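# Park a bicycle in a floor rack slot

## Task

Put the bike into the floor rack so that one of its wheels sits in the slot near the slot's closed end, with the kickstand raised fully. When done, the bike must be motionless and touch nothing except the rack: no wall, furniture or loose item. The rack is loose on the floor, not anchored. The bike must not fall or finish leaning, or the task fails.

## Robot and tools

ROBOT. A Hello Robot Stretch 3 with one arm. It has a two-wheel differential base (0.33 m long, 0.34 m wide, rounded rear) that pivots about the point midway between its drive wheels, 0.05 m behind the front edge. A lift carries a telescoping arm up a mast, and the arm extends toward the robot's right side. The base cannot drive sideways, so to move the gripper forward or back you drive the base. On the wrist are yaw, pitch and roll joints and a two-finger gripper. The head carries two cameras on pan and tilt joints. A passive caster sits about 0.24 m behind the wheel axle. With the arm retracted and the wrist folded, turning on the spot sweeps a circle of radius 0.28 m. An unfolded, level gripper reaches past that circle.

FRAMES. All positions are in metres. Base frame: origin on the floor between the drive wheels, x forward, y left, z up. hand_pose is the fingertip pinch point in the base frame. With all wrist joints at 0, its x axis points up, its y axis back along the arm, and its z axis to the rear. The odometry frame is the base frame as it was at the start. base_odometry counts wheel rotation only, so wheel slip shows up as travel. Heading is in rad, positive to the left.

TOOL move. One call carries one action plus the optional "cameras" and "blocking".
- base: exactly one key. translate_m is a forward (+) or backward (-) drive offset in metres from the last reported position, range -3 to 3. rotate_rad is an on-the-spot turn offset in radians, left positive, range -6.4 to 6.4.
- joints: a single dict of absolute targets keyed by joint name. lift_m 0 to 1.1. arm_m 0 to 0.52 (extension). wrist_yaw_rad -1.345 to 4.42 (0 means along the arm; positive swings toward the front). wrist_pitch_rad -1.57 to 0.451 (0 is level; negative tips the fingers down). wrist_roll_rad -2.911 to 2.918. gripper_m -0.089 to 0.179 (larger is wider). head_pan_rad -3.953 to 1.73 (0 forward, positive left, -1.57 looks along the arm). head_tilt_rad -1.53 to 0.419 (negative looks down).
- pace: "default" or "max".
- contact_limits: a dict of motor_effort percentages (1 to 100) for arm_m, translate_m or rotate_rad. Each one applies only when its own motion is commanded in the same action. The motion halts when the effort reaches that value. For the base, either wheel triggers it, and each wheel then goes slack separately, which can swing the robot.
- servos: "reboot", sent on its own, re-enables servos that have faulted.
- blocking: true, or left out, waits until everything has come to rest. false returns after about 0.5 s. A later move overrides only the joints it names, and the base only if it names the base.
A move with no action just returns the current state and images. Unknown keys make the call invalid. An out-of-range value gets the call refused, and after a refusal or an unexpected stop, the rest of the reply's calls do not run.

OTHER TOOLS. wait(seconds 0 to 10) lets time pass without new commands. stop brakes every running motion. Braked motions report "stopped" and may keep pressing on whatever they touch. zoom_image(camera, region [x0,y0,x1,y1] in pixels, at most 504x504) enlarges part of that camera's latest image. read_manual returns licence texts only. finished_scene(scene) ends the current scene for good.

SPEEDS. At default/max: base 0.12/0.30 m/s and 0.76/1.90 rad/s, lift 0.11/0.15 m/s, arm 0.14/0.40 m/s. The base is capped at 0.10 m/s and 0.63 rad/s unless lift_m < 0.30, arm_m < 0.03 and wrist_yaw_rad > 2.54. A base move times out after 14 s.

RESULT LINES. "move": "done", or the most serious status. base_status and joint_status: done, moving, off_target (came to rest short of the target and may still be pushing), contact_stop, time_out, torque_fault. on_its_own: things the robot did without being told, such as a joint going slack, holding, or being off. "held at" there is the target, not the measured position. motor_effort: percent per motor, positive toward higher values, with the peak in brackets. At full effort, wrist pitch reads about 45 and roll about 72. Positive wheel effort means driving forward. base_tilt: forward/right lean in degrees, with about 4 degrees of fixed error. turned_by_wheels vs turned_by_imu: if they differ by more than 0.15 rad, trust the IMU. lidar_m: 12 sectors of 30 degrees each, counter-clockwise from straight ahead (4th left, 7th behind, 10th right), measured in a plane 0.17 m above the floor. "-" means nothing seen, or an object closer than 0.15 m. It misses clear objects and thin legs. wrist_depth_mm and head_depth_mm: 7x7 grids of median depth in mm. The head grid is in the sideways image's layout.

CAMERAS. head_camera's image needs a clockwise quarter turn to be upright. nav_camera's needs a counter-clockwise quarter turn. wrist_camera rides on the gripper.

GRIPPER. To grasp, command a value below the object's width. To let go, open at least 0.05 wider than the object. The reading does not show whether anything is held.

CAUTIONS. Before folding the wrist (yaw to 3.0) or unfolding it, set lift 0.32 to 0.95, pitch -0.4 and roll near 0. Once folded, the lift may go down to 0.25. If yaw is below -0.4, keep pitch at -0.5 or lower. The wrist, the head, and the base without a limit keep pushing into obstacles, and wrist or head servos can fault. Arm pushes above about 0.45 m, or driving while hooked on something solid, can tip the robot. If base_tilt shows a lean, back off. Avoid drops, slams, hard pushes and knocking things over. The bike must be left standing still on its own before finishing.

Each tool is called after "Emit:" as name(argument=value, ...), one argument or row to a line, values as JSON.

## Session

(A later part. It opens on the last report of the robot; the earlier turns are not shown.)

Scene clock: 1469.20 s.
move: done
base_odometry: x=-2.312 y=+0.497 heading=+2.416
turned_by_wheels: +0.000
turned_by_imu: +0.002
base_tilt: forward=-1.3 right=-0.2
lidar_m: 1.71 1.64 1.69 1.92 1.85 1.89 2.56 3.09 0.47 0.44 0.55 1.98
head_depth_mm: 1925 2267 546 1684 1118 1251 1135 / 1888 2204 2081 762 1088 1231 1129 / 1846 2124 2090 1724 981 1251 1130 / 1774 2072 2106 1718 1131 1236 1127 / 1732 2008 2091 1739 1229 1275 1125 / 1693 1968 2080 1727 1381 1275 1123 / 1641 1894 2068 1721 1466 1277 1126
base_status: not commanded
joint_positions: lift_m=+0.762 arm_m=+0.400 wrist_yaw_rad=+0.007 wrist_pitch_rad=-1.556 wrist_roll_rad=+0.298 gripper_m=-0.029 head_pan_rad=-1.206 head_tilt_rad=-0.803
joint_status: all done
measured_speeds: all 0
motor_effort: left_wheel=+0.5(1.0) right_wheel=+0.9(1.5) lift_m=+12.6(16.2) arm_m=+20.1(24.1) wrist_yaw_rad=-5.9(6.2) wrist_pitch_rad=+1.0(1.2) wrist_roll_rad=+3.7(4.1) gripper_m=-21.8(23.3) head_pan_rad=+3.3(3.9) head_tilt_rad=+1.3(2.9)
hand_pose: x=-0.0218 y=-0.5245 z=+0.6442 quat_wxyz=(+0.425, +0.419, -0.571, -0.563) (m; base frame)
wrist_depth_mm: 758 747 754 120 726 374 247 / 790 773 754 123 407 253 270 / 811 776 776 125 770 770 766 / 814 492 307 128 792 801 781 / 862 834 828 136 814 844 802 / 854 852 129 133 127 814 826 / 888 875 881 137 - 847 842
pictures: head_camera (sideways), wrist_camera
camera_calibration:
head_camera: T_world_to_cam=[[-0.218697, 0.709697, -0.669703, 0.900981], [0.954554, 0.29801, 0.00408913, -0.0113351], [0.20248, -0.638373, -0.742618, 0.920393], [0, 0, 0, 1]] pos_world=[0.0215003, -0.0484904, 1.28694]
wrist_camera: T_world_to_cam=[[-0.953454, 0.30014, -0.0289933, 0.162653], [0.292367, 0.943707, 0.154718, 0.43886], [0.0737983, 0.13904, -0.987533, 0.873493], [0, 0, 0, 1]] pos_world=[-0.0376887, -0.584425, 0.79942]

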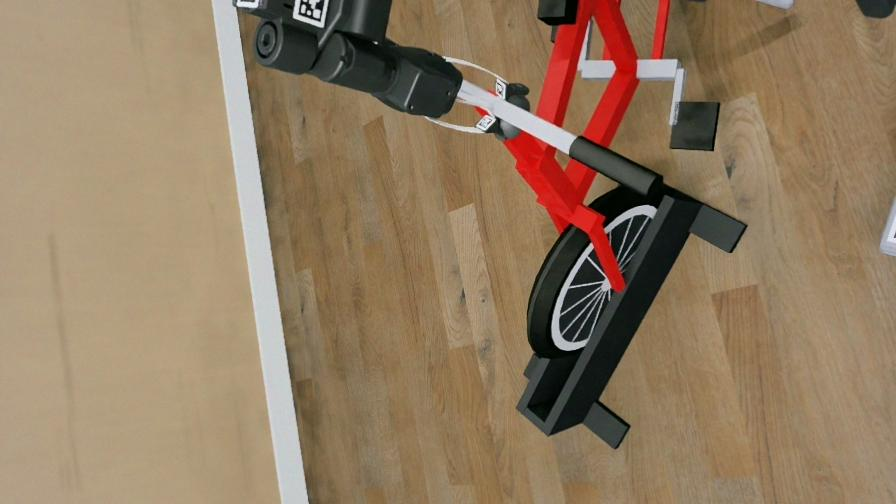

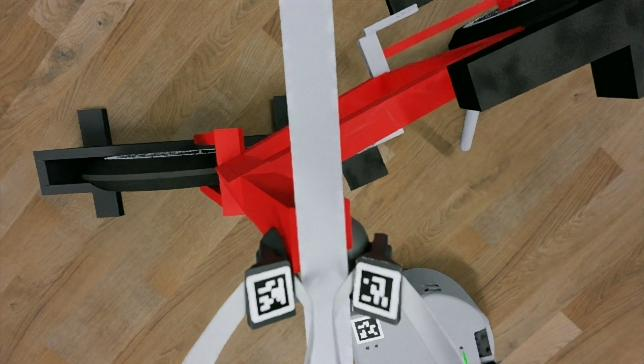

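Emit:
move(
  joints={"lift_m": 0.776},
  cameras=[],
)

Emit:
move(
  base={"translate_m": 0.06},
  cameras=["head_camera"],
)

Scene clock: 1477.23 s.
move: done
base_odometry: x=-2.312 y=+0.497 heading=+2.416
turned_by_wheels: +0.000
turned_by_imu: -0.006
base_tilt: forward=-0.8 right=+0.5
lidar_m: 1.71 1.64 1.69 1.92 1.85 1.89 2.55 3.09 0.65 0.52 0.55 1.97
head_depth_mm: 1931 2237 541 1664 1164 1246 1126 / 1877 2198 2068 753 1078 1231 1124 / 1827 2145 2054 1703 989 1239 1127 / 1768 2073 2051 1695 1121 1229 1126 / 1732 1993 2059 1698 1222 1267 1120 / 1693 1945 2050 1694 1362 1263 1121 / 1649 1889 2055 1701 1452 1268 1124
base_status: not commanded
joint_positions: lift_m=+0.776 arm_m=+0.400 wrist_yaw_rad=+0.007 wrist_pitch_rad=-1.555 wrist_roll_rad=+0.298 gripper_m=-0.029 head_pan_rad=-1.205 head_tilt_rad=-0.801
joint_status: all done
measured_speeds: all 0
motor_effort: left_wheel=+0.9(1.4) right_wheel=-1.1(2.7) lift_m=+27.9(34.0) arm_m=+13.6(15.1) wrist_yaw_rad=-5.1(6.5) wrist_pitch_rad=+0.9(1.2) wrist_roll_rad=+3.7(4.3) gripper_m=-21.4(22.5) head_pan_rad=+2.1(3.8) head_tilt_rad=+0.1(2.2)
hand_pose: x=-0.0218 y=-0.5247 z=+0.6582 quat_wxyz=(+0.426, +0.419, -0.571, -0.563) (m; base frame)
wrist_depth_mm: 760 733 765 122 735 334 251 / 776 782 787 125 348 259 278 / 804 804 782 128 779 790 778 / 842 473 300 131 816 808 789 / 841 836 831 139 848 845 820 / 871 879 129 134 128 866 860 / 891 882 880 140 - 871 892
pictures: none
No camera images: "cameras" was empty.

Scene clock: 1478.93 s.
move: done
base_odometry: x=-2.357 y=+0.537 heading=+2.416
turned_by_wheels: +0.000
turned_by_imu: +0.000
base_tilt: forward=-0.8 right=+0.5
lidar_m: 1.65 1.58 1.63 1.95 1.88 1.93 2.59 3.14 0.65 0.53 0.56 1.94
head_depth_mm: 1888 2188 541 1664 1162 1245 1128 / 1842 2168 2048 751 1095 1229 1125 / 1796 2077 2059 1703 991 1212 1126 / 1739 2025 2051 1699 1131 1246 1125 / 1698 1971 2056 1704 1238 1268 1123 / 1648 1912 2034 1703 1384 1266 1129 / 1608 1854 2022 1702 1446 1268 1121
base_status: done
joint_positions: lift_m=+0.776 arm_m=+0.400 wrist_yaw_rad=+0.005 wrist_pitch_rad=-1.555 wrist_roll_rad=+0.298 gripper_m=-0.029 head_pan_rad=-1.205 head_tilt_rad=-0.801
joint_status: not commanded
measured_speeds: all 0
motor_effort: left_wheel=+4.0(5.5) right_wheel=-1.5(25.2) lift_m=+35.6(37.3) arm_m=+9.0(13.0) wrist_yaw_rad=-3.8(8.0) wrist_pitch_rad=+0.8(1.0) wrist_roll_rad=+3.9(4.1) gripper_m=-18.9(23.2) head_pan_rad=+2.9(3.8) head_tilt_rad=+1.2(1.5)
hand_pose: x=-0.0217 y=-0.5249 z=+0.6581 quat_wxyz=(+0.425, +0.418, -0.572, -0.563) (m; base frame)
wrist_depth_mm: 761 750 751 122 733 368 251 / 779 773 776 125 411 255 268 / 791 782 777 128 797 783 778 / 822 482 271 131 787 807 808 / 832 832 846 139 829 820 816 / 863 838 129 134 127 848 858 / 900 871 895 140 - 876 865
pictures: head_camera (sideways)
camera_calibration:
head_camera: T_world_to_cam=[[-0.218451, 0.708223, -0.671341, 0.903114], [0.954431, 0.2984, 0.00422713, -0.011514], [0.203322, -0.639826, -0.741136, 0.918462], [0, 0, 0, 1]] pos_world=[0.0215315, -0.048515, 1.28705]

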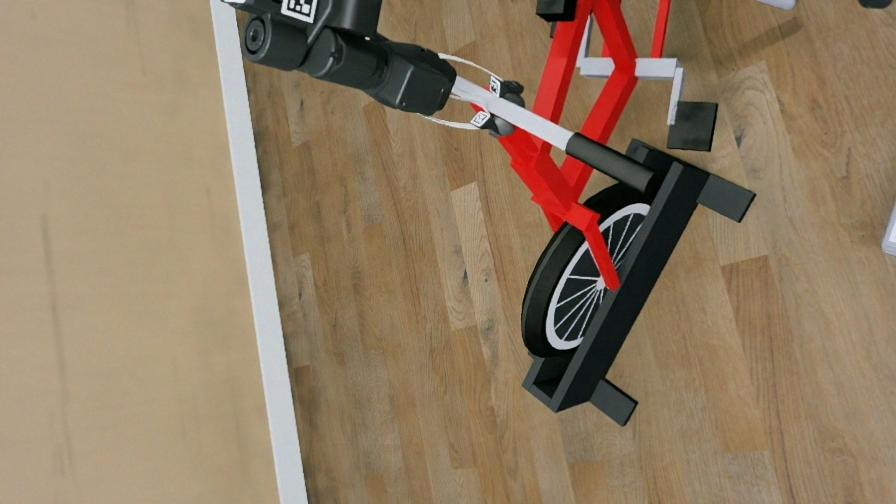

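Emit:
move(
  base={"translate_m": 0.06},
  joints={"arm_m": 0.388},
  cameras=["head_camera"],
)

Emit:
zoom_image(
  camera="head_camera",
  region=[460, 40, 800, 420],
)

Scene clock: 1493.80 s.
move: done
base_odometry: x=-2.401 y=+0.577 heading=+2.415
turned_by_wheels: -0.001
turned_by_imu: -0.002
base_tilt: forward=-0.8 right=+0.6
lidar_m: 1.61 1.53 1.58 1.99 1.91 1.96 2.63 0.91 0.47 0.45 0.57 1.90
head_depth_mm: 1853 2181 533 1609 1168 1248 1122 / 1802 2139 2052 754 1060 1227 1131 / 1765 2058 2053 1699 1009 1204 1125 / 1708 1999 2059 1709 1146 1245 1120 / 1664 1925 2062 1709 1268 1274 1126 / 1626 1860 2061 1695 1417 1259 1128 / 1589 1822 1989 1710 1447 1262 1124
base_status: done
joint_positions: lift_m=+0.776 arm_m=+0.388 wrist_yaw_rad=+0.009 wrist_pitch_rad=-1.548 wrist_roll_rad=+0.298 gripper_m=-0.029 head_pan_rad=-1.205 head_tilt_rad=-0.801
joint_status: all done
measured_speeds: all 0
on_its_own: right_wheel is at rest, and its effort (+21.6) is outside its rest range (-21 to +21)
motor_effort: left_wheel=-6.5(9.2) right_wheel=+21.6(25.5) lift_m=+33.1(38.5) arm_m=-7.6(12.1) wrist_yaw_rad=-7.8(7.9) wrist_pitch_rad=-0.4(0.9) wrist_roll_rad=+3.9(4.3) gripper_m=-18.3(20.1) head_pan_rad=+1.9(4.0) head_tilt_rad=+0.0(1.8)
hand_pose: x=-0.0218 y=-0.5145 z=+0.6580 quat_wxyz=(+0.428, +0.418, -0.573, -0.561) (m; base frame)
wrist_depth_mm: 773 753 748 121 729 457 254 / 779 782 794 124 452 261 266 / 789 797 639 129 770 803 800 / 814 813 292 133 778 803 813 / 832 835 827 138 841 827 821 / 881 849 128 137 128 853 854 / 902 887 875 144 - 867 884
pictures: head_camera (sideways)
camera_calibration:
head_camera: T_world_to_cam=[[-0.218451, 0.708223, -0.671341, 0.903114], [0.954432, 0.2984, 0.00422714, -0.011514], [0.203322, -0.639826, -0.741136, 0.918462], [0, 0, 0, 1]] pos_world=[0.0215315, -0.048515, 1.28705]

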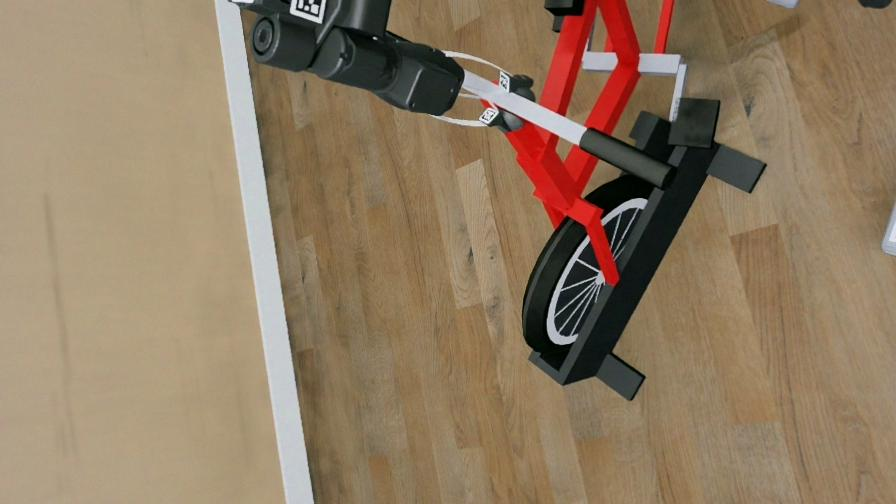

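Scaled by 1.326 from the camera's 896x504 image, which has a finer 1280x720 frame.

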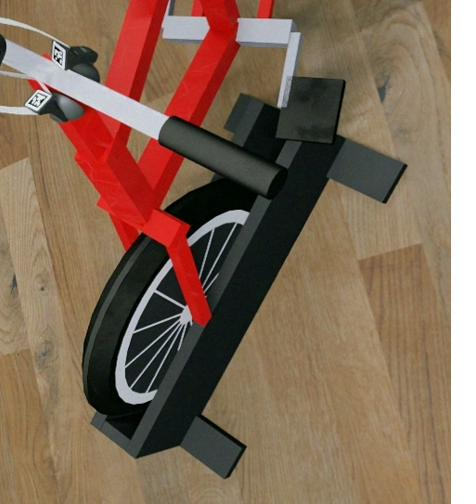

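Emit:
move(
  base={"translate_m": 0.015},
  cameras=[],
)

Emit:
move(
  joints={"arm_m": 0.375},
  cameras=[],
)

Emit:
move(
  joints={"gripper_m": 0.12},
  cameras=["head_camera","wrist_camera"],
)

Scene clock: 1500.93 s.
move: done
base_odometry: x=-2.413 y=+0.587 heading=+2.415
turned_by_wheels: +0.000
turned_by_imu: -0.001
base_tilt: forward=-0.8 right=+0.5
lidar_m: 1.59 1.52 1.57 2.00 1.92 1.97 2.64 0.91 0.47 0.45 0.57 1.89
head_depth_mm: 1859 2171 532 1637 1174 1246 1127 / 1803 2114 2054 747 1081 1226 1129 / 1758 2061 2060 1705 999 1208 1126 / 1710 1978 2045 1696 1161 1252 1124 / 1651 1933 2054 1707 1242 1267 1124 / 1611 1876 2039 1705 1457 1260 1118 / 1573 1814 2000 1711 1444 1268 1122
base_status: done
joint_positions: lift_m=+0.776 arm_m=+0.388 wrist_yaw_rad=+0.007 wrist_pitch_rad=-1.545 wrist_roll_rad=+0.298 gripper_m=-0.029 head_pan_rad=-1.205 head_tilt_rad=-0.801
joint_status: not commanded
measured_speeds: all 0
motor_effort: left_wheel=-3.7(12.1) right_wheel=+11.5(33.1) lift_m=+30.6(30.6) arm_m=+1.0(1.6) wrist_yaw_rad=-6.2(10.4) wrist_pitch_rad=-1.0(1.2) wrist_roll_rad=+3.3(4.1) gripper_m=-17.8(20.4) head_pan_rad=+2.7(3.6) head_tilt_rad=+0.7(1.7)
hand_pose: x=-0.0218 y=-0.5153 z=+0.6579 quat_wxyz=(+0.428, +0.417, -0.574, -0.560) (m; base frame)
wrist_depth_mm: 765 752 738 121 738 462 253 / 777 781 771 125 459 261 268 / 789 788 639 129 804 789 782 / 819 819 280 132 804 790 816 / 842 837 835 137 860 819 832 / 864 870 127 132 126 840 859 / 894 882 875 145 106 875 861
pictures: none
No camera images: "cameras" was empty.

Scene clock: 1501.83 s.
move: done
base_odometry: x=-2.413 y=+0.587 heading=+2.415
turned_by_wheels: +0.000
turned_by_imu: +0.000
base_tilt: forward=-0.8 right=+0.5
lidar_m: 1.59 1.52 1.57 2.00 1.92 1.97 2.64 0.91 0.47 0.45 0.57 1.90
head_depth_mm: 1857 2171 523 1628 1168 1247 1118 / 1800 2123 2048 755 1070 1227 1132 / 1761 2049 2045 1692 994 1209 1120 / 1694 2003 2041 1704 1144 1249 1126 / 1670 1925 2061 1706 1247 1260 1123 / 1610 1860 2034 1693 1456 1264 1124 / 1567 1816 1997 1691 1446 1260 1120
base_status: not commanded
joint_positions: lift_m=+0.776 arm_m=+0.375 wrist_yaw_rad=+0.006 wrist_pitch_rad=-1.534 wrist_roll_rad=+0.299 gripper_m=-0.029 head_pan_rad=-1.205 head_tilt_rad=-0.801
joint_status: all done
measured_speeds: all 0
motor_effort: left_wheel=-3.1(4.5) right_wheel=+11.1(11.7) lift_m=+37.9(38.3) arm_m=-12.3(14.0) wrist_yaw_rad=-4.8(6.5) wrist_pitch_rad=-3.1(3.3) wrist_roll_rad=+3.4(3.8) gripper_m=-18.7(19.7) head_pan_rad=+2.8(3.9) head_tilt_rad=+0.3(1.7)
hand_pose: x=-0.0217 y=-0.5051 z=+0.6577 quat_wxyz=(+0.429, +0.414, -0.578, -0.558) (m; base frame)
wrist_depth_mm: 778 751 748 122 748 453 256 / 786 762 769 126 418 261 270 / 800 646 536 130 771 771 757 / 841 806 274 134 803 802 774 / 851 852 817 139 814 811 820 / 870 853 127 132 127 853 816 / 889 880 862 146 - 876 848
pictures: none
No camera images: "cameras" was empty.

Scene clock: 1503.87 s.
move: done
base_odometry: x=-2.413 y=+0.587 heading=+2.415
turned_by_wheels: +0.000
turned_by_imu: +0.000
base_tilt: forward=-0.8 right=+0.6
lidar_m: 1.59 1.52 1.57 1.99 1.92 1.97 2.64 0.90 0.47 0.45 0.57 1.89
head_depth_mm: 1849 2168 522 1627 1041 1245 1129 / 1803 2129 2078 793 1061 1229 1120 / 1753 2032 2054 1714 1014 1205 1127 / 1716 1988 2052 1705 1139 1243 1126 / 1663 1921 2049 1700 1256 1266 1126 / 1622 1870 2047 1700 1457 1268 1128 / 1577 1813 2000 1693 1449 1267 1121
base_status: not commanded
joint_positions: lift_m=+0.776 arm_m=+0.375 wrist_yaw_rad=+0.002 wrist_pitch_rad=-1.552 wrist_roll_rad=+0.304 gripper_m=+0.120 head_pan_rad=-1.205 head_tilt_rad=-0.801
joint_status: all done
measured_speeds: all 0
motor_effort: left_wheel=-3.2(4.1) right_wheel=+3.7(11.5) lift_m=+22.8(41.6) arm_m=-10.3(12.4) wrist_yaw_rad=-2.1(6.0) wrist_pitch_rad=+0.2(3.1) wrist_roll_rad=+1.8(3.4) gripper_m=-0.7(93.4) head_pan_rad=+2.4(3.4) head_tilt_rad=+0.4(1.9)
hand_pose: x=-0.0217 y=-0.5006 z=+0.6581 quat_wxyz=(+0.423, +0.415, -0.574, -0.564) (m; base frame)
wrist_depth_mm: 747 749 756 123 744 392 257 / 778 776 781 126 333 264 271 / 794 640 469 131 772 784 778 / 839 806 296 151 797 815 792 / 833 838 841 142 839 818 805 / 876 124 864 145 144 128 845 / 902 872 882 151 - 121 873
pictures: head_camera (sideways), wrist_camera
camera_calibration:
head_camera: T_world_to_cam=[[-0.21845, 0.708223, -0.671341, 0.903114], [0.954432, 0.2984, 0.00422714, -0.011514], [0.203322, -0.639826, -0.741136, 0.918462], [0, 0, 0, 1]] pos_world=[0.0215315, -0.048515, 1.28705]
wrist_camera: T_world_to_cam=[[-0.950171, 0.310232, -0.0305187, 0.162115], [0.302477, 0.941216, 0.150402, 0.415997], [0.0753842, 0.133677, -0.988154, 0.881656], [0, 0, 0, 1]] pos_world=[-0.0382553, -0.559693, 0.813592]

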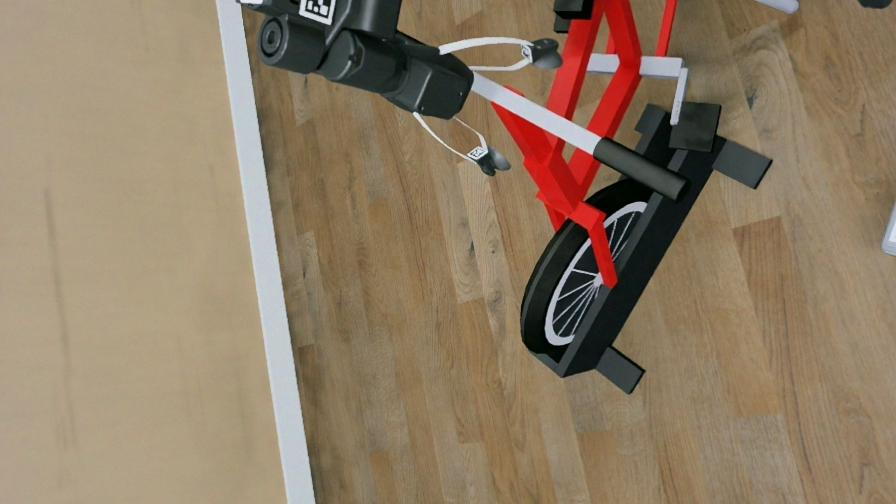

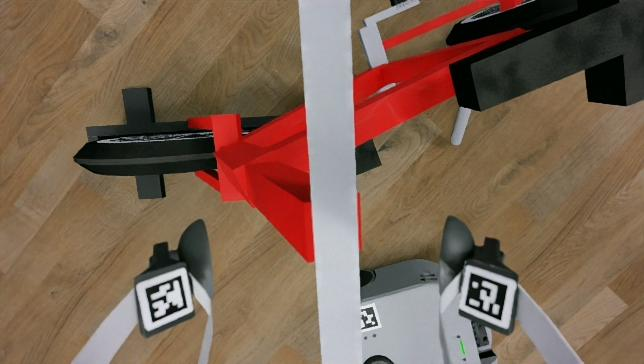

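Emit:
move(
  joints={"lift_m": 0.92},
  cameras=[],
)

Emit:
move(
  joints={"arm_m": 0.05, "wrist_roll_rad": 0.0, "gripper_m": 0.1},
  pace="max",
  cameras=["wrist_camera"],
)

Emit:
move(
  base={"translate_m": -0.295},
  joints={"wrist_pitch_rad": -0.3, "head_pan_rad": -1.5, "head_tilt_rad": -0.95},
  cameras=["wrist_camera"],
)

Emit:
move(
  joints={"lift_m": 0.2, "arm_m": 0.065},
  pace="max",
  cameras=["head_camera","wrist_camera"],
)

Scene clock: 1512.80 s.
move: done
base_odometry: x=-2.413 y=+0.587 heading=+2.415
turned_by_wheels: +0.000
turned_by_imu: -0.001
base_tilt: forward=-0.8 right=+0.5
lidar_m: 1.59 1.52 1.57 2.00 1.92 1.97 2.66 0.90 0.47 0.44 0.57 1.90
head_depth_mm: 1816 449 482 1630 1159 1245 1122 / 1796 2123 1987 1665 1066 1227 1127 / 1760 2061 2052 1713 1012 1199 1126 / 1720 1982 2054 1704 1140 1246 1126 / 1659 1938 2052 1703 1260 1268 1120 / 1620 1866 2045 1701 1454 1258 1119 / 1578 1805 1989 1696 1453 1263 1125
base_status: not commanded
joint_positions: lift_m=+0.920 arm_m=+0.375 wrist_yaw_rad=+0.002 wrist_pitch_rad=-1.551 wrist_roll_rad=+0.304 gripper_m=+0.120 head_pan_rad=-1.205 head_tilt_rad=-0.801
joint_status: all done
measured_speeds: all 0
motor_effort: left_wheel=-3.1(3.9) right_wheel=+3.2(4.2) lift_m=+31.6(35.4) arm_m=-3.7(5.9) wrist_yaw_rad=-2.1(2.7) wrist_pitch_rad=+0.1(0.3) wrist_roll_rad=+1.8(2.1) gripper_m=+0.0(1.8) head_pan_rad=+3.3(3.6) head_tilt_rad=+0.8(2.1)
hand_pose: x=-0.0217 y=-0.5008 z=+0.8020 quat_wxyz=(+0.423, +0.415, -0.575, -0.564) (m; base frame)
wrist_depth_mm: 923 885 871 886 705 396 560 / 916 878 911 700 571 401 889 / 929 929 767 437 930 911 908 / 947 985 916 369 962 934 956 / - - - 961 960 996 956 / - 124 - - - 128 - / - - - - - - -
pictures: none
No camera images: "cameras" was empty.

Scene clock: 1514.90 s.
move: done
base_odometry: x=-2.413 y=+0.587 heading=+2.415
turned_by_wheels: +0.000
turned_by_imu: +0.000
base_tilt: forward=-0.8 right=+0.5
lidar_m: 1.59 1.52 1.57 1.99 1.92 1.97 2.64 0.90 0.47 0.45 0.57 1.90
head_depth_mm: 1853 2173 2073 - - 1229 1110 / 1805 2114 2067 1718 345 - 1105 / 1752 2047 2057 1704 1011 630 1124 / 1713 1978 2047 1703 1139 1238 1120 / 1670 1923 2053 1697 1260 1269 1124 / 1615 1855 2036 1689 1451 1267 1121 / 1579 1818 1983 1684 1449 1273 1114
base_status: not commanded
joint_positions: lift_m=+0.920 arm_m=+0.050 wrist_yaw_rad=+0.001 wrist_pitch_rad=-1.549 wrist_roll_rad=+0.003 gripper_m=+0.100 head_pan_rad=-1.205 head_tilt_rad=-0.801
joint_status: all done
measured_speeds: all 0
motor_effort: left_wheel=-2.6(3.8) right_wheel=+3.4(4.4) lift_m=+29.3(32.6) arm_m=-11.9(14.3) wrist_yaw_rad=-0.9(2.2) wrist_pitch_rad=-0.2(0.4) wrist_roll_rad=-1.6(3.0) gripper_m=-1.1(78.8) head_pan_rad=+3.1(3.7) head_tilt_rad=+1.0(1.5)
hand_pose: x=-0.0216 y=-0.1765 z=+0.8020 quat_wxyz=(+0.505, +0.494, -0.506, -0.495) (m; base frame)
wrist_depth_mm: 875 898 897 716 880 864 889 / 910 916 915 901 914 891 927 / 916 932 935 943 929 901 939 / 982 950 946 939 925 964 931 / - - 947 939 157 990 978 / - 125 - - 132 - - / - 123 - - - - -
pictures: wrist_camera
camera_calibration:
wrist_camera: T_world_to_cam=[[-0.999555, 0.0160185, -0.0251735, 0.00871275], [0.0121595, 0.989122, 0.146591, 0.0945051], [0.0272479, 0.14622, -0.988877, 0.982315], [0, 0, 0, 1]] pos_world=[-0.0192063, -0.237251, 0.957755]

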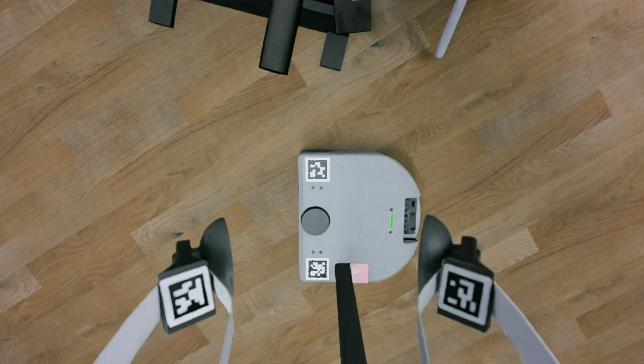

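Scene clock: 1518.97 s.
move: done
base_odometry: x=-2.192 y=+0.391 heading=+2.415
turned_by_wheels: +0.000
turned_by_imu: -0.002
base_tilt: forward=-0.8 right=+0.6
lidar_m: 1.85 1.77 1.82 1.84 1.76 1.81 2.43 2.98 0.64 0.54 0.48 0.83
head_depth_mm: 2525 2191 - - 1338 1223 1109 / 2425 2119 - - 1340 1221 990 / 2330 2070 - - 1337 1214 963 / 2251 2055 340 968 1314 1217 967 / 2097 2057 1700 1175 1330 1215 1105 / 1991 2066 1713 1490 1267 1212 1095 / 1857 2007 1711 1018 1285 1213 1098
base_status: done
joint_positions: lift_m=+0.920 arm_m=+0.050 wrist_yaw_rad=+0.001 wrist_pitch_rad=-0.324 wrist_roll_rad=+0.003 gripper_m=+0.100 head_pan_rad=-1.494 head_tilt_rad=-0.938
joint_status: all done
measured_speeds: all 0
motor_effort: left_wheel=-2.5(7.4) right_wheel=+0.2(3.4) lift_m=+27.6(31.0) arm_m=-7.2(13.0) wrist_yaw_rad=-0.9(1.4) wrist_pitch_rad=+4.3(4.4) wrist_roll_rad=-1.6(1.7) gripper_m=-0.5(2.1) head_pan_rad=-2.1(4.9) head_tilt_rad=-6.6(7.1)
hand_pose: x=-0.0213 y=-0.4302 z=+0.9543 quat_wxyz=(+0.697, +0.114, -0.699, -0.114) (m; base frame)
wrist_depth_mm: - - - - - - - / - - - - - - - / - - - - - - - / - - - - - - - / - - - - - - - / - 125 - - 132 - - / - 122 - - - - -
pictures: wrist_camera
camera_calibration:
wrist_camera: T_world_to_cam=[[-0.99952, -0.0196345, -0.0239635, 0.00048195], [0.0118191, 0.473334, -0.880804, 1.08168], [0.0286369, -0.880664, -0.472875, 0.235849], [0, 0, 0, 1]] pos_world=[-0.0190568, -0.304282, 1.06429]

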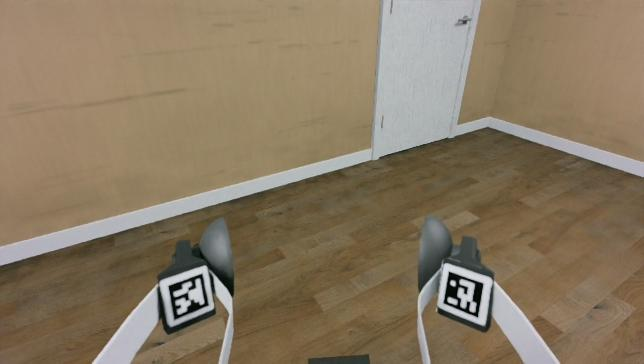

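Scene clock: 1524.57 s.
move: done
base_odometry: x=-2.192 y=+0.391 heading=+2.415
turned_by_wheels: +0.000
turned_by_imu: -0.001
base_tilt: forward=-0.8 right=+0.5
lidar_m: 1.85 1.77 1.82 1.84 1.77 1.81 2.43 2.97 0.64 0.54 0.48 0.83
head_depth_mm: 2491 2079 1770 1532 1356 1223 1104 / 2427 2071 1766 1295 1369 1221 992 / 2319 2065 1774 1127 1357 853 757 / 2234 2055 1751 924 1309 974 967 / 2097 2034 1753 1176 1336 1216 1098 / 1983 2035 1718 1492 1272 1216 1096 / 1871 2006 1708 1019 1285 1206 1098
base_status: not commanded
joint_positions: lift_m=+0.200 arm_m=+0.065 wrist_yaw_rad=+0.001 wrist_pitch_rad=-0.322 wrist_roll_rad=+0.003 gripper_m=+0.100 head_pan_rad=-1.494 head_tilt_rad=-0.938
joint_status: all done
measured_speeds: all 0
motor_effort: left_wheel=-2.9(3.4) right_wheel=+0.4(1.4) lift_m=+24.4(28.0) arm_m=+11.6(14.7) wrist_yaw_rad=-0.4(1.4) wrist_pitch_rad=+3.8(4.3) wrist_roll_rad=-1.2(1.8) gripper_m=+0.3(2.5) head_pan_rad=-2.2(3.4) head_tilt_rad=-5.9(7.0)
hand_pose: x=-0.0213 y=-0.4455 z=+0.2349 quat_wxyz=(+0.697, +0.114, -0.699, -0.113) (m; base frame)
wrist_depth_mm: - - 264 - 251 248 250 / 274 - - - 267 275 279 / 291 298 371 368 302 299 317 / 706 315 356 312 320 331 363 / 261 262 556 525 367 407 515 / 234 317 419 431 145 426 441 / 276 122 365 367 376 356 374
pictures: head_camera (sideways), wrist_camera
camera_calibration:
head_camera: T_world_to_cam=[[-0.0142466, 0.825579, -0.564107, 0.76215], [0.999888, 0.0142993, -0.00432521, -0.000657103], [0.0044955, -0.564105, -0.825691, 1.02962], [0, 0, 0, 1]] pos_world=[0.00688648, -0.0483947, 1.28007]
wrist_camera: T_world_to_cam=[[-0.999521, -0.0196163, -0.0239221, -0.0170767], [0.0118549, 0.471371, -0.881855, 0.454548], [0.0285749, -0.881717, -0.470913, -0.118725], [0, 0, 0, 1]] pos_world=[-0.0190646, -0.319278, 0.344528]

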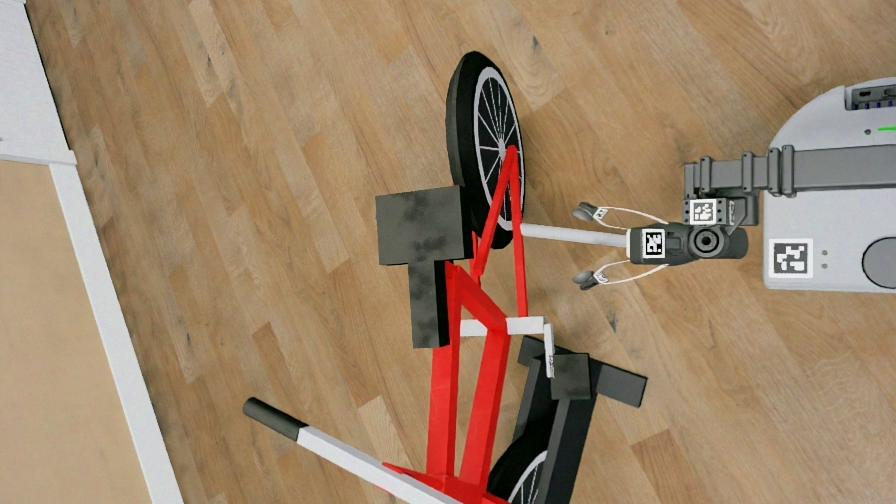

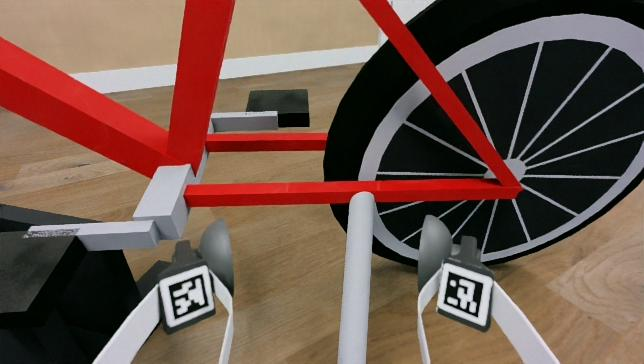

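Emit:
move(
  base={"translate_m": -0.022},
  joints={"arm_m": 0.09},
  cameras=[],
)

Emit:
move(
  joints={"lift_m": 0.073},
  cameras=["wrist_camera"],
)

Emit:
move(
  joints={"arm_m": 0.18},
  cameras=["wrist_camera"],
)

Emit:
move(
  joints={"wrist_roll_rad": -0.85},
  cameras=["wrist_camera"],
)

Scene clock: 1534.93 s.
move: done
base_odometry: x=-2.176 y=+0.376 heading=+2.415
turned_by_wheels: +0.000
turned_by_imu: -0.001
base_tilt: forward=-0.8 right=+0.4
lidar_m: 1.87 1.79 1.85 1.83 1.75 1.79 2.41 2.96 0.64 0.55 0.49 0.82
head_depth_mm: 2507 2081 1759 1542 1360 1220 1104 / 2413 2087 1764 1461 1366 1222 991 / 2301 2066 1762 1180 1362 852 757 / 2262 2055 1760 911 1314 1170 964 / 2121 2058 1747 1103 1327 1211 1099 / 1991 2055 1744 1500 1266 1210 1100 / 1883 2018 1678 1038 1291 1214 1096
base_status: done
joint_positions: lift_m=+0.200 arm_m=+0.090 wrist_yaw_rad=+0.001 wrist_pitch_rad=-0.322 wrist_roll_rad=+0.003 gripper_m=+0.100 head_pan_rad=-1.494 head_tilt_rad=-0.938
joint_status: all done
measured_speeds: all 0
motor_effort: left_wheel=-2.1(6.6) right_wheel=+1.3(3.5) lift_m=+25.8(25.9) arm_m=+12.6(13.5) wrist_yaw_rad=-0.6(1.3) wrist_pitch_rad=+3.8(4.0) wrist_roll_rad=-1.0(1.6) gripper_m=-0.7(1.6) head_pan_rad=-2.4(3.1) head_tilt_rad=-5.9(6.9)
hand_pose: x=-0.0213 y=-0.4705 z=+0.2349 quat_wxyz=(+0.697, +0.114, -0.699, -0.113) (m; base frame)
wrist_depth_mm: - 225 - - 229 224 229 / - 249 - - 240 250 255 / 270 281 380 283 271 279 287 / 672 285 691 302 304 305 325 / 553 257 504 344 297 363 492 / 306 128 418 432 145 408 439 / 350 123 370 369 378 360 373
pictures: none
No camera images: "cameras" was empty.

Scene clock: 1536.93 s.
move: done
base_odometry: x=-2.176 y=+0.376 heading=+2.415
turned_by_wheels: +0.000
turned_by_imu: +0.000
base_tilt: forward=-0.8 right=+0.5
lidar_m: 1.87 1.79 1.85 1.82 1.75 1.80 2.42 2.95 0.65 0.55 0.49 0.82
head_depth_mm: 2541 2081 1765 1532 1357 1221 1109 / 2425 2082 1757 1454 1361 1221 993 / 2325 2055 1762 1185 1356 1207 865 / 2237 2066 1758 912 1314 1168 965 / 2121 2041 1759 1106 1342 1217 1100 / 1999 2069 1747 1494 1265 1216 1100 / 1873 2021 1667 1039 1285 1210 1102
base_status: not commanded
joint_positions: lift_m=+0.073 arm_m=+0.090 wrist_yaw_rad=+0.001 wrist_pitch_rad=-0.322 wrist_roll_rad=+0.003 gripper_m=+0.100 head_pan_rad=-1.494 head_tilt_rad=-0.938
joint_status: all done
measured_speeds: all 0
motor_effort: left_wheel=-2.0(3.0) right_wheel=+1.1(1.4) lift_m=+23.9(27.3) arm_m=+11.1(13.2) wrist_yaw_rad=-1.0(1.6) wrist_pitch_rad=+3.9(4.1) wrist_roll_rad=-1.3(1.7) gripper_m=+0.0(1.8) head_pan_rad=-2.6(3.3) head_tilt_rad=-5.8(6.9)
hand_pose: x=-0.0213 y=-0.4705 z=+0.1079 quat_wxyz=(+0.697, +0.114, -0.699, -0.113) (m; base frame)
wrist_depth_mm: 221 249 289 240 237 240 250 / 191 828 817 227 268 273 279 / 642 626 619 284 302 308 316 / 452 456 443 205 340 351 415 / 284 348 349 318 344 343 343 / 287 270 149 265 263 272 280 / 251 124 236 230 238 227 240
pictures: wrist_camera
camera_calibration:
wrist_camera: T_world_to_cam=[[-0.999521, -0.0196164, -0.023922, -0.0206053], [0.0118548, 0.471371, -0.881855, 0.354339], [0.0285749, -0.881717, -0.470913, -0.200578], [0, 0, 0, 1]] pos_world=[-0.0190646, -0.344282, 0.217528]

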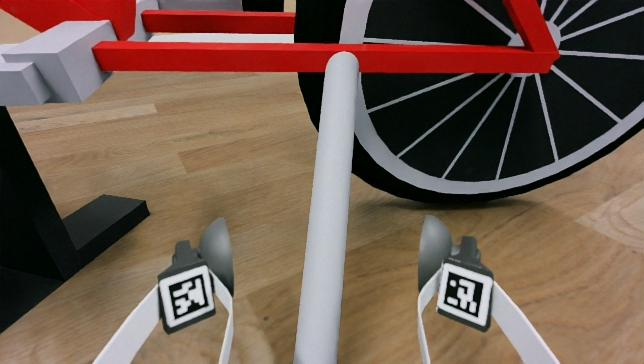

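Scene clock: 1538.83 s.
move: done
base_odometry: x=-2.176 y=+0.376 heading=+2.415
turned_by_wheels: +0.000
turned_by_imu: +0.000
base_tilt: forward=-0.8 right=+0.5
lidar_m: 1.87 1.79 1.84 1.83 1.76 1.79 2.41 2.96 0.64 0.62 0.49 0.82
head_depth_mm: 2520 2062 1772 1535 1359 1226 1109 / 2431 2070 1767 1452 1355 1216 990 / 2326 2072 1757 1182 1364 1165 862 / 2256 2052 1760 911 1290 1207 966 / 2116 2057 1754 1101 1337 1221 1101 / 2000 2039 1757 1491 1269 1209 1101 / 1876 2018 1681 1035 1290 1210 1097
base_status: not commanded
joint_positions: lift_m=+0.073 arm_m=+0.180 wrist_yaw_rad=+0.001 wrist_pitch_rad=-0.322 wrist_roll_rad=+0.003 gripper_m=+0.100 head_pan_rad=-1.494 head_tilt_rad=-0.938
joint_status: all done
measured_speeds: all 0
motor_effort: left_wheel=-2.0(2.8) right_wheel=+0.8(1.8) lift_m=+25.7(26.7) arm_m=+12.8(14.2) wrist_yaw_rad=-0.8(1.2) wrist_pitch_rad=+3.9(4.0) wrist_roll_rad=-1.4(1.7) gripper_m=-0.1(2.1) head_pan_rad=-3.1(3.1) head_tilt_rad=-5.3(6.7)
hand_pose: x=-0.0213 y=-0.5605 z=+0.1079 quat_wxyz=(+0.697, +0.114, -0.699, -0.113) (m; base frame)
wrist_depth_mm: 202 212 216 161 159 163 159 / 142 144 148 149 154 160 159 / 599 589 616 142 199 203 208 / 448 458 448 133 224 231 239 / 352 352 343 128 247 268 280 / 272 269 149 122 263 270 280 / 246 123 235 117 239 225 238
pictures: wrist_camera
camera_calibration:
wrist_camera: T_world_to_cam=[[-0.999522, -0.0196082, -0.0239222, -0.0223681], [0.0118589, 0.471371, -0.881855, 0.396758], [0.0285679, -0.881717, -0.470913, -0.279929], [0, 0, 0, 1]] pos_world=[-0.0190655, -0.434277, 0.217526]

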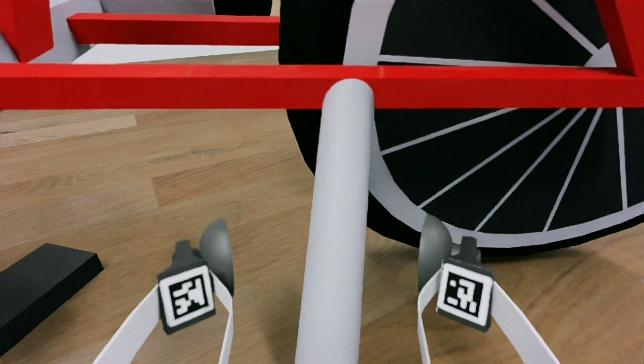

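Scene clock: 1539.90 s.
move: done
base_odometry: x=-2.176 y=+0.376 heading=+2.415
turned_by_wheels: +0.000
turned_by_imu: +0.000
base_tilt: forward=-0.8 right=+0.5
lidar_m: 1.87 1.79 1.84 1.82 1.75 1.80 2.41 2.96 0.64 0.63 0.49 0.82
head_depth_mm: 2531 2069 1776 1546 1364 1220 1105 / 2429 2056 1771 1454 1356 1226 992 / 2337 2061 1765 1185 1360 1166 862 / 2242 2057 1757 908 1223 1197 967 / 2115 2067 1745 1100 1331 1214 1106 / 1988 2044 1732 1494 1271 1210 1102 / 1888 2020 1667 1040 1289 1212 1100
base_status: not commanded
joint_positions: lift_m=+0.073 arm_m=+0.180 wrist_yaw_rad=-0.004 wrist_pitch_rad=-0.322 wrist_roll_rad=-0.843 gripper_m=+0.100 head_pan_rad=-1.494 head_tilt_rad=-0.938
joint_status: all done
measured_speeds: all 0
motor_effort: left_wheel=-2.0(2.8) right_wheel=+0.8(1.5) lift_m=+28.2(28.2) arm_m=+12.7(13.1) wrist_yaw_rad=+3.1(3.6) wrist_pitch_rad=+4.0(4.1) wrist_roll_rad=-2.6(3.9) gripper_m=+0.0(1.4) head_pan_rad=-2.3(3.3) head_tilt_rad=-5.6(6.6)
hand_pose: x=-0.0222 y=-0.5604 z=+0.1078 quat_wxyz=(+0.922, +0.150, -0.351, -0.059) (m; base frame)
wrist_depth_mm: 244 349 528 142 213 170 141 / 238 300 427 644 145 160 143 / 218 267 356 544 155 165 153 / 197 238 309 383 147 170 166 / 184 210 276 319 136 168 179 / 170 180 147 122 131 172 186 / 157 123 112 120 286 227 183
pictures: wrist_camera
camera_calibration:
wrist_camera: T_world_to_cam=[[-0.676007, -0.255688, 0.691114, -0.225503], [-0.728614, 0.372139, -0.575008, 0.291557], [-0.110167, -0.892265, -0.437866, -0.292457], [0, 0, 0, 1]] pos_world=[0.0277715, -0.427107, 0.195439]

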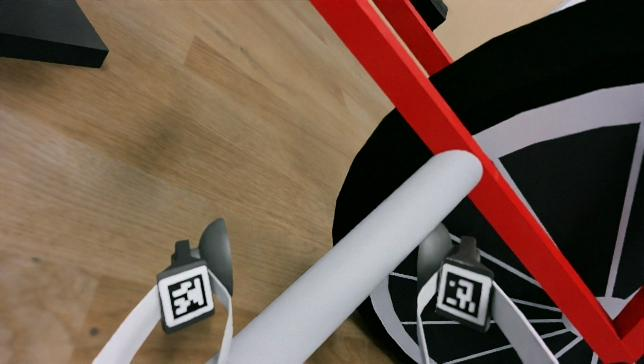

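Emit:
move(
  joints={"wrist_roll_rad": -1.45, "lift_m": 0.075},
  base={"translate_m": -0.012},
  cameras=[],
)

Emit:
move(
  joints={"wrist_roll_rad": -1.9, "lift_m": 0.09},
  base={"translate_m": -0.025},
  cameras=[],
)

Emit:
move(
  joints={"wrist_roll_rad": -2.4, "lift_m": 0.12},
  base={"translate_m": -0.015},
  cameras=["head_camera", "wrist_camera"],
)

Scene clock: 1548.47 s.
move: off_target
base_odometry: x=-2.167 y=+0.368 heading=+2.414
turned_by_wheels: +0.000
turned_by_imu: -0.001
base_tilt: forward=-0.8 right=+0.5
lidar_m: 1.88 1.80 1.85 1.82 1.75 1.79 2.40 2.95 0.65 0.55 0.49 0.81
head_depth_mm: 2540 2083 1759 1544 1358 1221 1106 / 2434 2059 1758 1534 1355 1221 995 / 2336 2048 1760 1541 1361 1165 864 / 2252 2077 1744 911 1218 1195 963 / 2123 2046 1745 1176 1337 1214 1098 / 2010 2064 1757 1496 1292 1213 1102 / 1889 2037 1680 1448 1281 1214 1102
base_status: done
joint_positions: lift_m=+0.075 arm_m=+0.180 wrist_yaw_rad=-0.046 wrist_pitch_rad=-0.353 wrist_roll_rad=-1.342 gripper_m=+0.100 head_pan_rad=-1.494 head_tilt_rad=-0.938
joint_status: wrist_roll_rad off_target (ended at -1.342, target -1.450); the others done
measured_speeds: all 0
on_its_own: wrist_yaw_rad is at rest, and its effort (+40.5) is outside its rest range (-9 to +9)
motor_effort: left_wheel=-7.6(9.0) right_wheel=+8.7(8.8) lift_m=+29.9(34.6) arm_m=+8.1(11.1) wrist_yaw_rad=+40.5(40.5) wrist_pitch_rad=+9.8(11.1) wrist_roll_rad=-36.1(36.2) gripper_m=-0.9(1.8) head_pan_rad=-2.7(3.4) head_tilt_rad=-4.8(6.4)
hand_pose: x=-0.0320 y=-0.5568 z=+0.1025 quat_wxyz=(+0.977, +0.172, -0.116, -0.043) (m; base frame)
wrist_depth_mm: 165 204 290 514 - 196 - / 162 198 277 477 - 213 - / 158 191 266 449 209 149 154 / 155 187 262 339 202 154 154 / 151 179 251 273 137 163 162 / 149 126 132 122 130 168 170 / 142 109 111 284 255 123 184
pictures: none
No camera images: "cameras" was empty.

Scene clock: 1549.67 s.
move: off_target
base_odometry: x=-2.148 y=+0.351 heading=+2.414
turned_by_wheels: +0.000
turned_by_imu: -0.001
base_tilt: forward=-0.8 right=+0.5
lidar_m: 1.91 1.82 1.87 1.80 1.73 1.78 2.38 2.92 0.65 0.63 0.51 0.78
head_depth_mm: 2521 2085 1774 1542 1358 1221 1107 / 2425 2054 1760 1525 1354 1220 994 / 2341 2060 1747 1538 1358 999 848 / 2270 2077 1757 1106 1229 1195 964 / 2145 2062 1738 995 1331 1220 1103 / 1995 2035 1753 1469 1281 1214 1095 / 1908 2039 1679 1495 1278 1211 1094
base_status: done
joint_positions: lift_m=+0.090 arm_m=+0.180 wrist_yaw_rad=-0.036 wrist_pitch_rad=-0.357 wrist_roll_rad=-1.829 gripper_m=+0.100 head_pan_rad=-1.494 head_tilt_rad=-0.938
joint_status: wrist_roll_rad off_target (ended at -1.829, target -1.900); the others done
measured_speeds: all 0
on_its_own: wrist_yaw_rad is at rest, and its effort (+30.5) is outside its rest range (-9 to +9)
motor_effort: left_wheel=-8.1(22.1) right_wheel=+8.4(27.0) lift_m=+32.5(46.8) arm_m=-17.8(18.3) wrist_yaw_rad=+30.5(82.9) wrist_pitch_rad=+10.3(12.6) wrist_roll_rad=-23.6(46.4) gripper_m=-3.4(5.2) head_pan_rad=-2.1(3.0) head_tilt_rad=-4.9(6.9)
hand_pose: x=-0.0294 y=-0.5565 z=+0.1167 quat_wxyz=(+0.976, +0.179, +0.124, +0.005) (m; base frame)
wrist_depth_mm: 134 162 212 334 710 - - / 138 167 229 363 879 - - / 145 177 246 365 217 149 - / 150 187 264 247 206 154 163 / 158 191 286 249 138 169 157 / 167 126 133 130 134 174 161 / 167 118 121 258 216 123 165
pictures: none
No camera images: "cameras" was empty.

Scene clock: 1550.73 s.
move: off_target
base_odometry: x=-2.137 y=+0.341 heading=+2.413
turned_by_wheels: -0.001
turned_by_imu: -0.001
base_tilt: forward=-0.9 right=+0.6
lidar_m: 1.92 1.83 1.89 1.80 1.72 1.77 2.37 2.91 0.64 0.62 0.51 0.77
head_depth_mm: 2525 2059 1768 1539 1365 1221 1109 / 2428 2056 1757 1533 1361 1219 985 / 2351 2062 1743 1534 1351 970 820 / 2269 2057 1755 1110 1234 1200 967 / 2153 2032 1760 917 1330 1222 1102 / 2036 2057 1749 1187 1291 1217 1099 / 1919 2041 1689 1492 1280 1208 1097
base_status: done
joint_positions: lift_m=+0.120 arm_m=+0.180 wrist_yaw_rad=-0.046 wrist_pitch_rad=-0.363 wrist_roll_rad=-2.259 gripper_m=+0.100 head_pan_rad=-1.494 head_tilt_rad=-0.939
joint_status: wrist_roll_rad off_target (ended at -2.259, target -2.400); the others done
measured_speeds: all 0
on_its_own: wrist_yaw_rad is at rest, and its effort (+39.4) is outside its rest range (-9 to +9)
motor_effort: left_wheel=-9.7(19.6) right_wheel=+16.0(23.8) lift_m=+48.9(49.5) arm_m=+0.4(17.2) wrist_yaw_rad=+39.4(67.2) wrist_pitch_rad=+11.5(11.9) wrist_roll_rad=-46.9(49.0) gripper_m=+3.0(5.1) head_pan_rad=-2.9(3.0) head_tilt_rad=-6.1(6.6)
hand_pose: x=-0.0317 y=-0.5557 z=+0.1451 quat_wxyz=(+0.927, +0.178, +0.328, +0.040) (m; base frame)
wrist_depth_mm: 142 166 208 277 422 882 - / 156 183 238 335 570 - 144 / 173 209 275 258 224 208 245 / 192 237 289 247 209 158 - / 216 269 268 155 152 175 175 / 248 125 143 149 129 175 161 / 260 139 261 233 198 169 156
pictures: head_camera (sideways), wrist_camera
camera_calibration:
head_camera: T_world_to_cam=[[-0.014045, 0.825969, -0.56354, 0.761411], [0.999892, 0.0140222, -0.00436805, -0.000601361], [0.00429422, -0.563541, -0.826077, 1.03012], [0, 0, 0, 1]] pos_world=[0.00687178, -0.0483799, 1.28004]
wrist_camera: T_world_to_cam=[[0.609953, -0.330161, 0.720382, -0.26138], [-0.769284, -0.0285597, 0.638269, -0.0956486], [-0.190158, -0.943493, -0.271407, -0.328101], [0, 0, 0, 1]] pos_world=[0.0234578, -0.39859, 0.160294]

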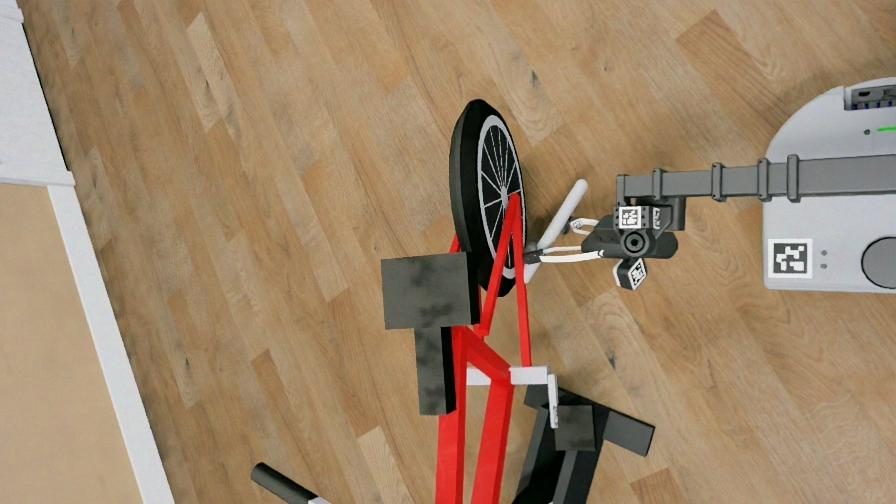

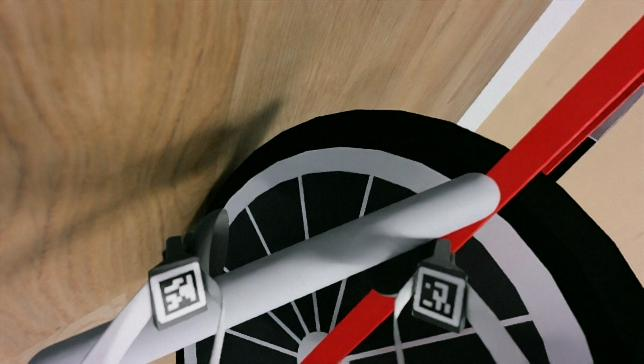

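Emit:
move(
  joints={"wrist_roll_rad": -2.7, "lift_m": 0.14},
  base={"translate_m": -0.01},
  cameras=["head_camera", "wrist_camera"],
)

Scene clock: 1560.33 s.
move: off_target
base_odometry: x=-2.130 y=+0.335 heading=+2.413
turned_by_wheels: +0.000
turned_by_imu: -0.001
base_tilt: forward=-0.8 right=+0.5
lidar_m: 1.93 1.84 1.90 1.80 1.72 1.76 2.36 2.90 0.63 0.54 0.51 0.77
head_depth_mm: 2510 2074 1767 1524 1368 1223 1108 / 2413 2065 1769 1538 1361 1217 986 / 2362 2061 1759 1538 1344 924 823 / 2273 2066 1752 1104 1216 1194 967 / 2151 2062 1755 912 1336 1211 1099 / 2022 2069 1739 1214 1310 1213 1099 / 1907 2036 1697 1493 1275 1211 1096
base_status: done
joint_positions: lift_m=+0.140 arm_m=+0.180 wrist_yaw_rad=-0.070 wrist_pitch_rad=-0.421 wrist_roll_rad=-2.383 gripper_m=+0.100 head_pan_rad=-1.494 head_tilt_rad=-0.939
joint_status: wrist_roll_rad off_target (ended at -2.383, target -2.700); the others done
measured_speeds: all 0
on_its_own: wrist_yaw_rad is held at -0.063, not at your +0.000, by its stall guard, which is not easing now; wrist_pitch_rad is at rest, and its effort (+22.2) is outside its rest range (-8 to +12)
motor_effort: left_wheel=-0.7(3.2) right_wheel=-0.2(8.1) lift_m=+48.8(52.9) arm_m=-17.2(18.0) wrist_yaw_rad=+6.2(6.7) wrist_pitch_rad=+22.2(23.0) wrist_roll_rad=-71.9(73.0) gripper_m=+4.1(4.9) head_pan_rad=-2.3(3.2) head_tilt_rad=-5.7(6.6)
hand_pose: x=-0.0367 y=-0.5484 z=+0.1519 quat_wxyz=(+0.900, +0.206, +0.380, +0.051) (m; base frame)
wrist_depth_mm: 151 171 205 260 354 549 - / 165 191 240 313 459 855 - / 186 220 279 270 231 - 150 / 210 255 300 251 213 158 - / 244 297 183 159 155 175 - / 289 124 150 192 130 174 164 / 156 123 262 204 192 164 157
pictures: head_camera (sideways), wrist_camera
camera_calibration:
head_camera: T_world_to_cam=[[-0.0140417, 0.825969, -0.56354, 0.761411], [0.999892, 0.0140182, -0.00436805, -0.000601366], [0.00429194, -0.563541, -0.826077, 1.03012], [0, 0, 0, 1]] pos_world=[0.00687159, -0.0483799, 1.28004]
wrist_camera: T_world_to_cam=[[0.692962, -0.358327, 0.625624, -0.258761], [-0.692533, -0.0894951, 0.715813, -0.146039], [-0.200505, -0.929297, -0.31017, -0.307028], [0, 0, 0, 1]] pos_world=[0.0166141, -0.391111, 0.171194]

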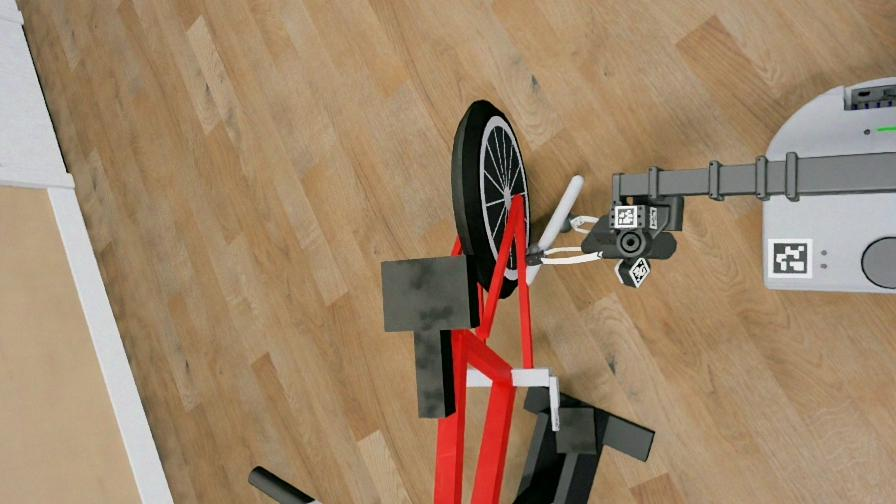

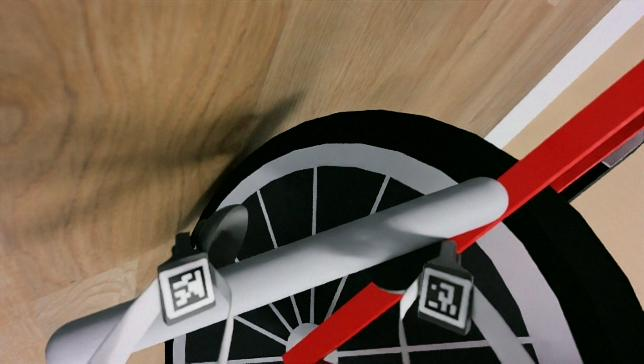

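Emit:
move(
  joints={"wrist_roll_rad": -2.2},
  cameras=["wrist_camera"],
)

Scene clock: 1567.60 s.
move: done
base_odometry: x=-2.130 y=+0.335 heading=+2.413
turned_by_wheels: +0.000
turned_by_imu: -0.001
base_tilt: forward=-0.8 right=+0.5
lidar_m: 1.93 1.84 1.89 1.79 1.72 1.76 2.36 2.90 0.64 0.54 0.51 0.77
head_depth_mm: 2511 2082 1766 1541 1368 1228 1108 / 2453 2072 1757 1542 1363 1218 987 / 2342 2045 1756 1533 1333 917 821 / 2280 2047 1736 1100 1212 1200 967 / 2168 2075 1743 915 1353 1212 1103 / 2025 2036 1747 1148 1285 1214 1094 / 1907 2047 1712 1490 1269 1210 1100
base_status: not commanded
joint_positions: lift_m=+0.140 arm_m=+0.180 wrist_yaw_rad=-0.057 wrist_pitch_rad=-0.443 wrist_roll_rad=-2.183 gripper_m=+0.100 head_pan_rad=-1.494 head_tilt_rad=-0.939
joint_status: all done
measured_speeds: all 0
on_its_own: wrist_yaw_rad is held at -0.063, not at your +0.000, by its stall guard, which is not easing now; wrist_pitch_rad is at rest, and its effort (+26.3) is outside its rest range (-8 to +12)
motor_effort: left_wheel=+0.1(1.0) right_wheel=-1.9(2.2) lift_m=+33.1(36.2) arm_m=+5.5(7.3) wrist_yaw_rad=-5.3(5.3) wrist_pitch_rad=+26.3(26.4) wrist_roll_rad=-5.7(14.2) gripper_m=+4.3(4.3) head_pan_rad=-1.7(2.8) head_tilt_rad=-5.4(6.2)
hand_pose: x=-0.0338 y=-0.5458 z=+0.1470 quat_wxyz=(+0.932, +0.218, +0.288, +0.040) (m; base frame)
wrist_depth_mm: 149 170 211 279 418 766 140 / 161 187 238 324 526 965 200 / 176 210 269 294 221 157 252 / 192 233 294 256 206 160 - / 210 251 287 159 154 174 161 / 231 127 151 155 130 170 153 / 251 149 270 244 195 163 150
pictures: wrist_camera
camera_calibration:
wrist_camera: T_world_to_cam=[[0.540528, -0.409804, 0.734772, -0.306076], [-0.815816, -0.0418732, 0.576794, -0.0980417], [-0.205605, -0.911212, -0.356959, -0.288945], [0, 0, 0, 1]] pos_world=[0.0260502, -0.392827, 0.178305]

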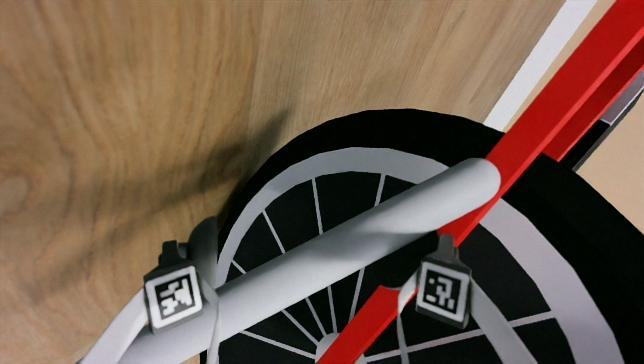

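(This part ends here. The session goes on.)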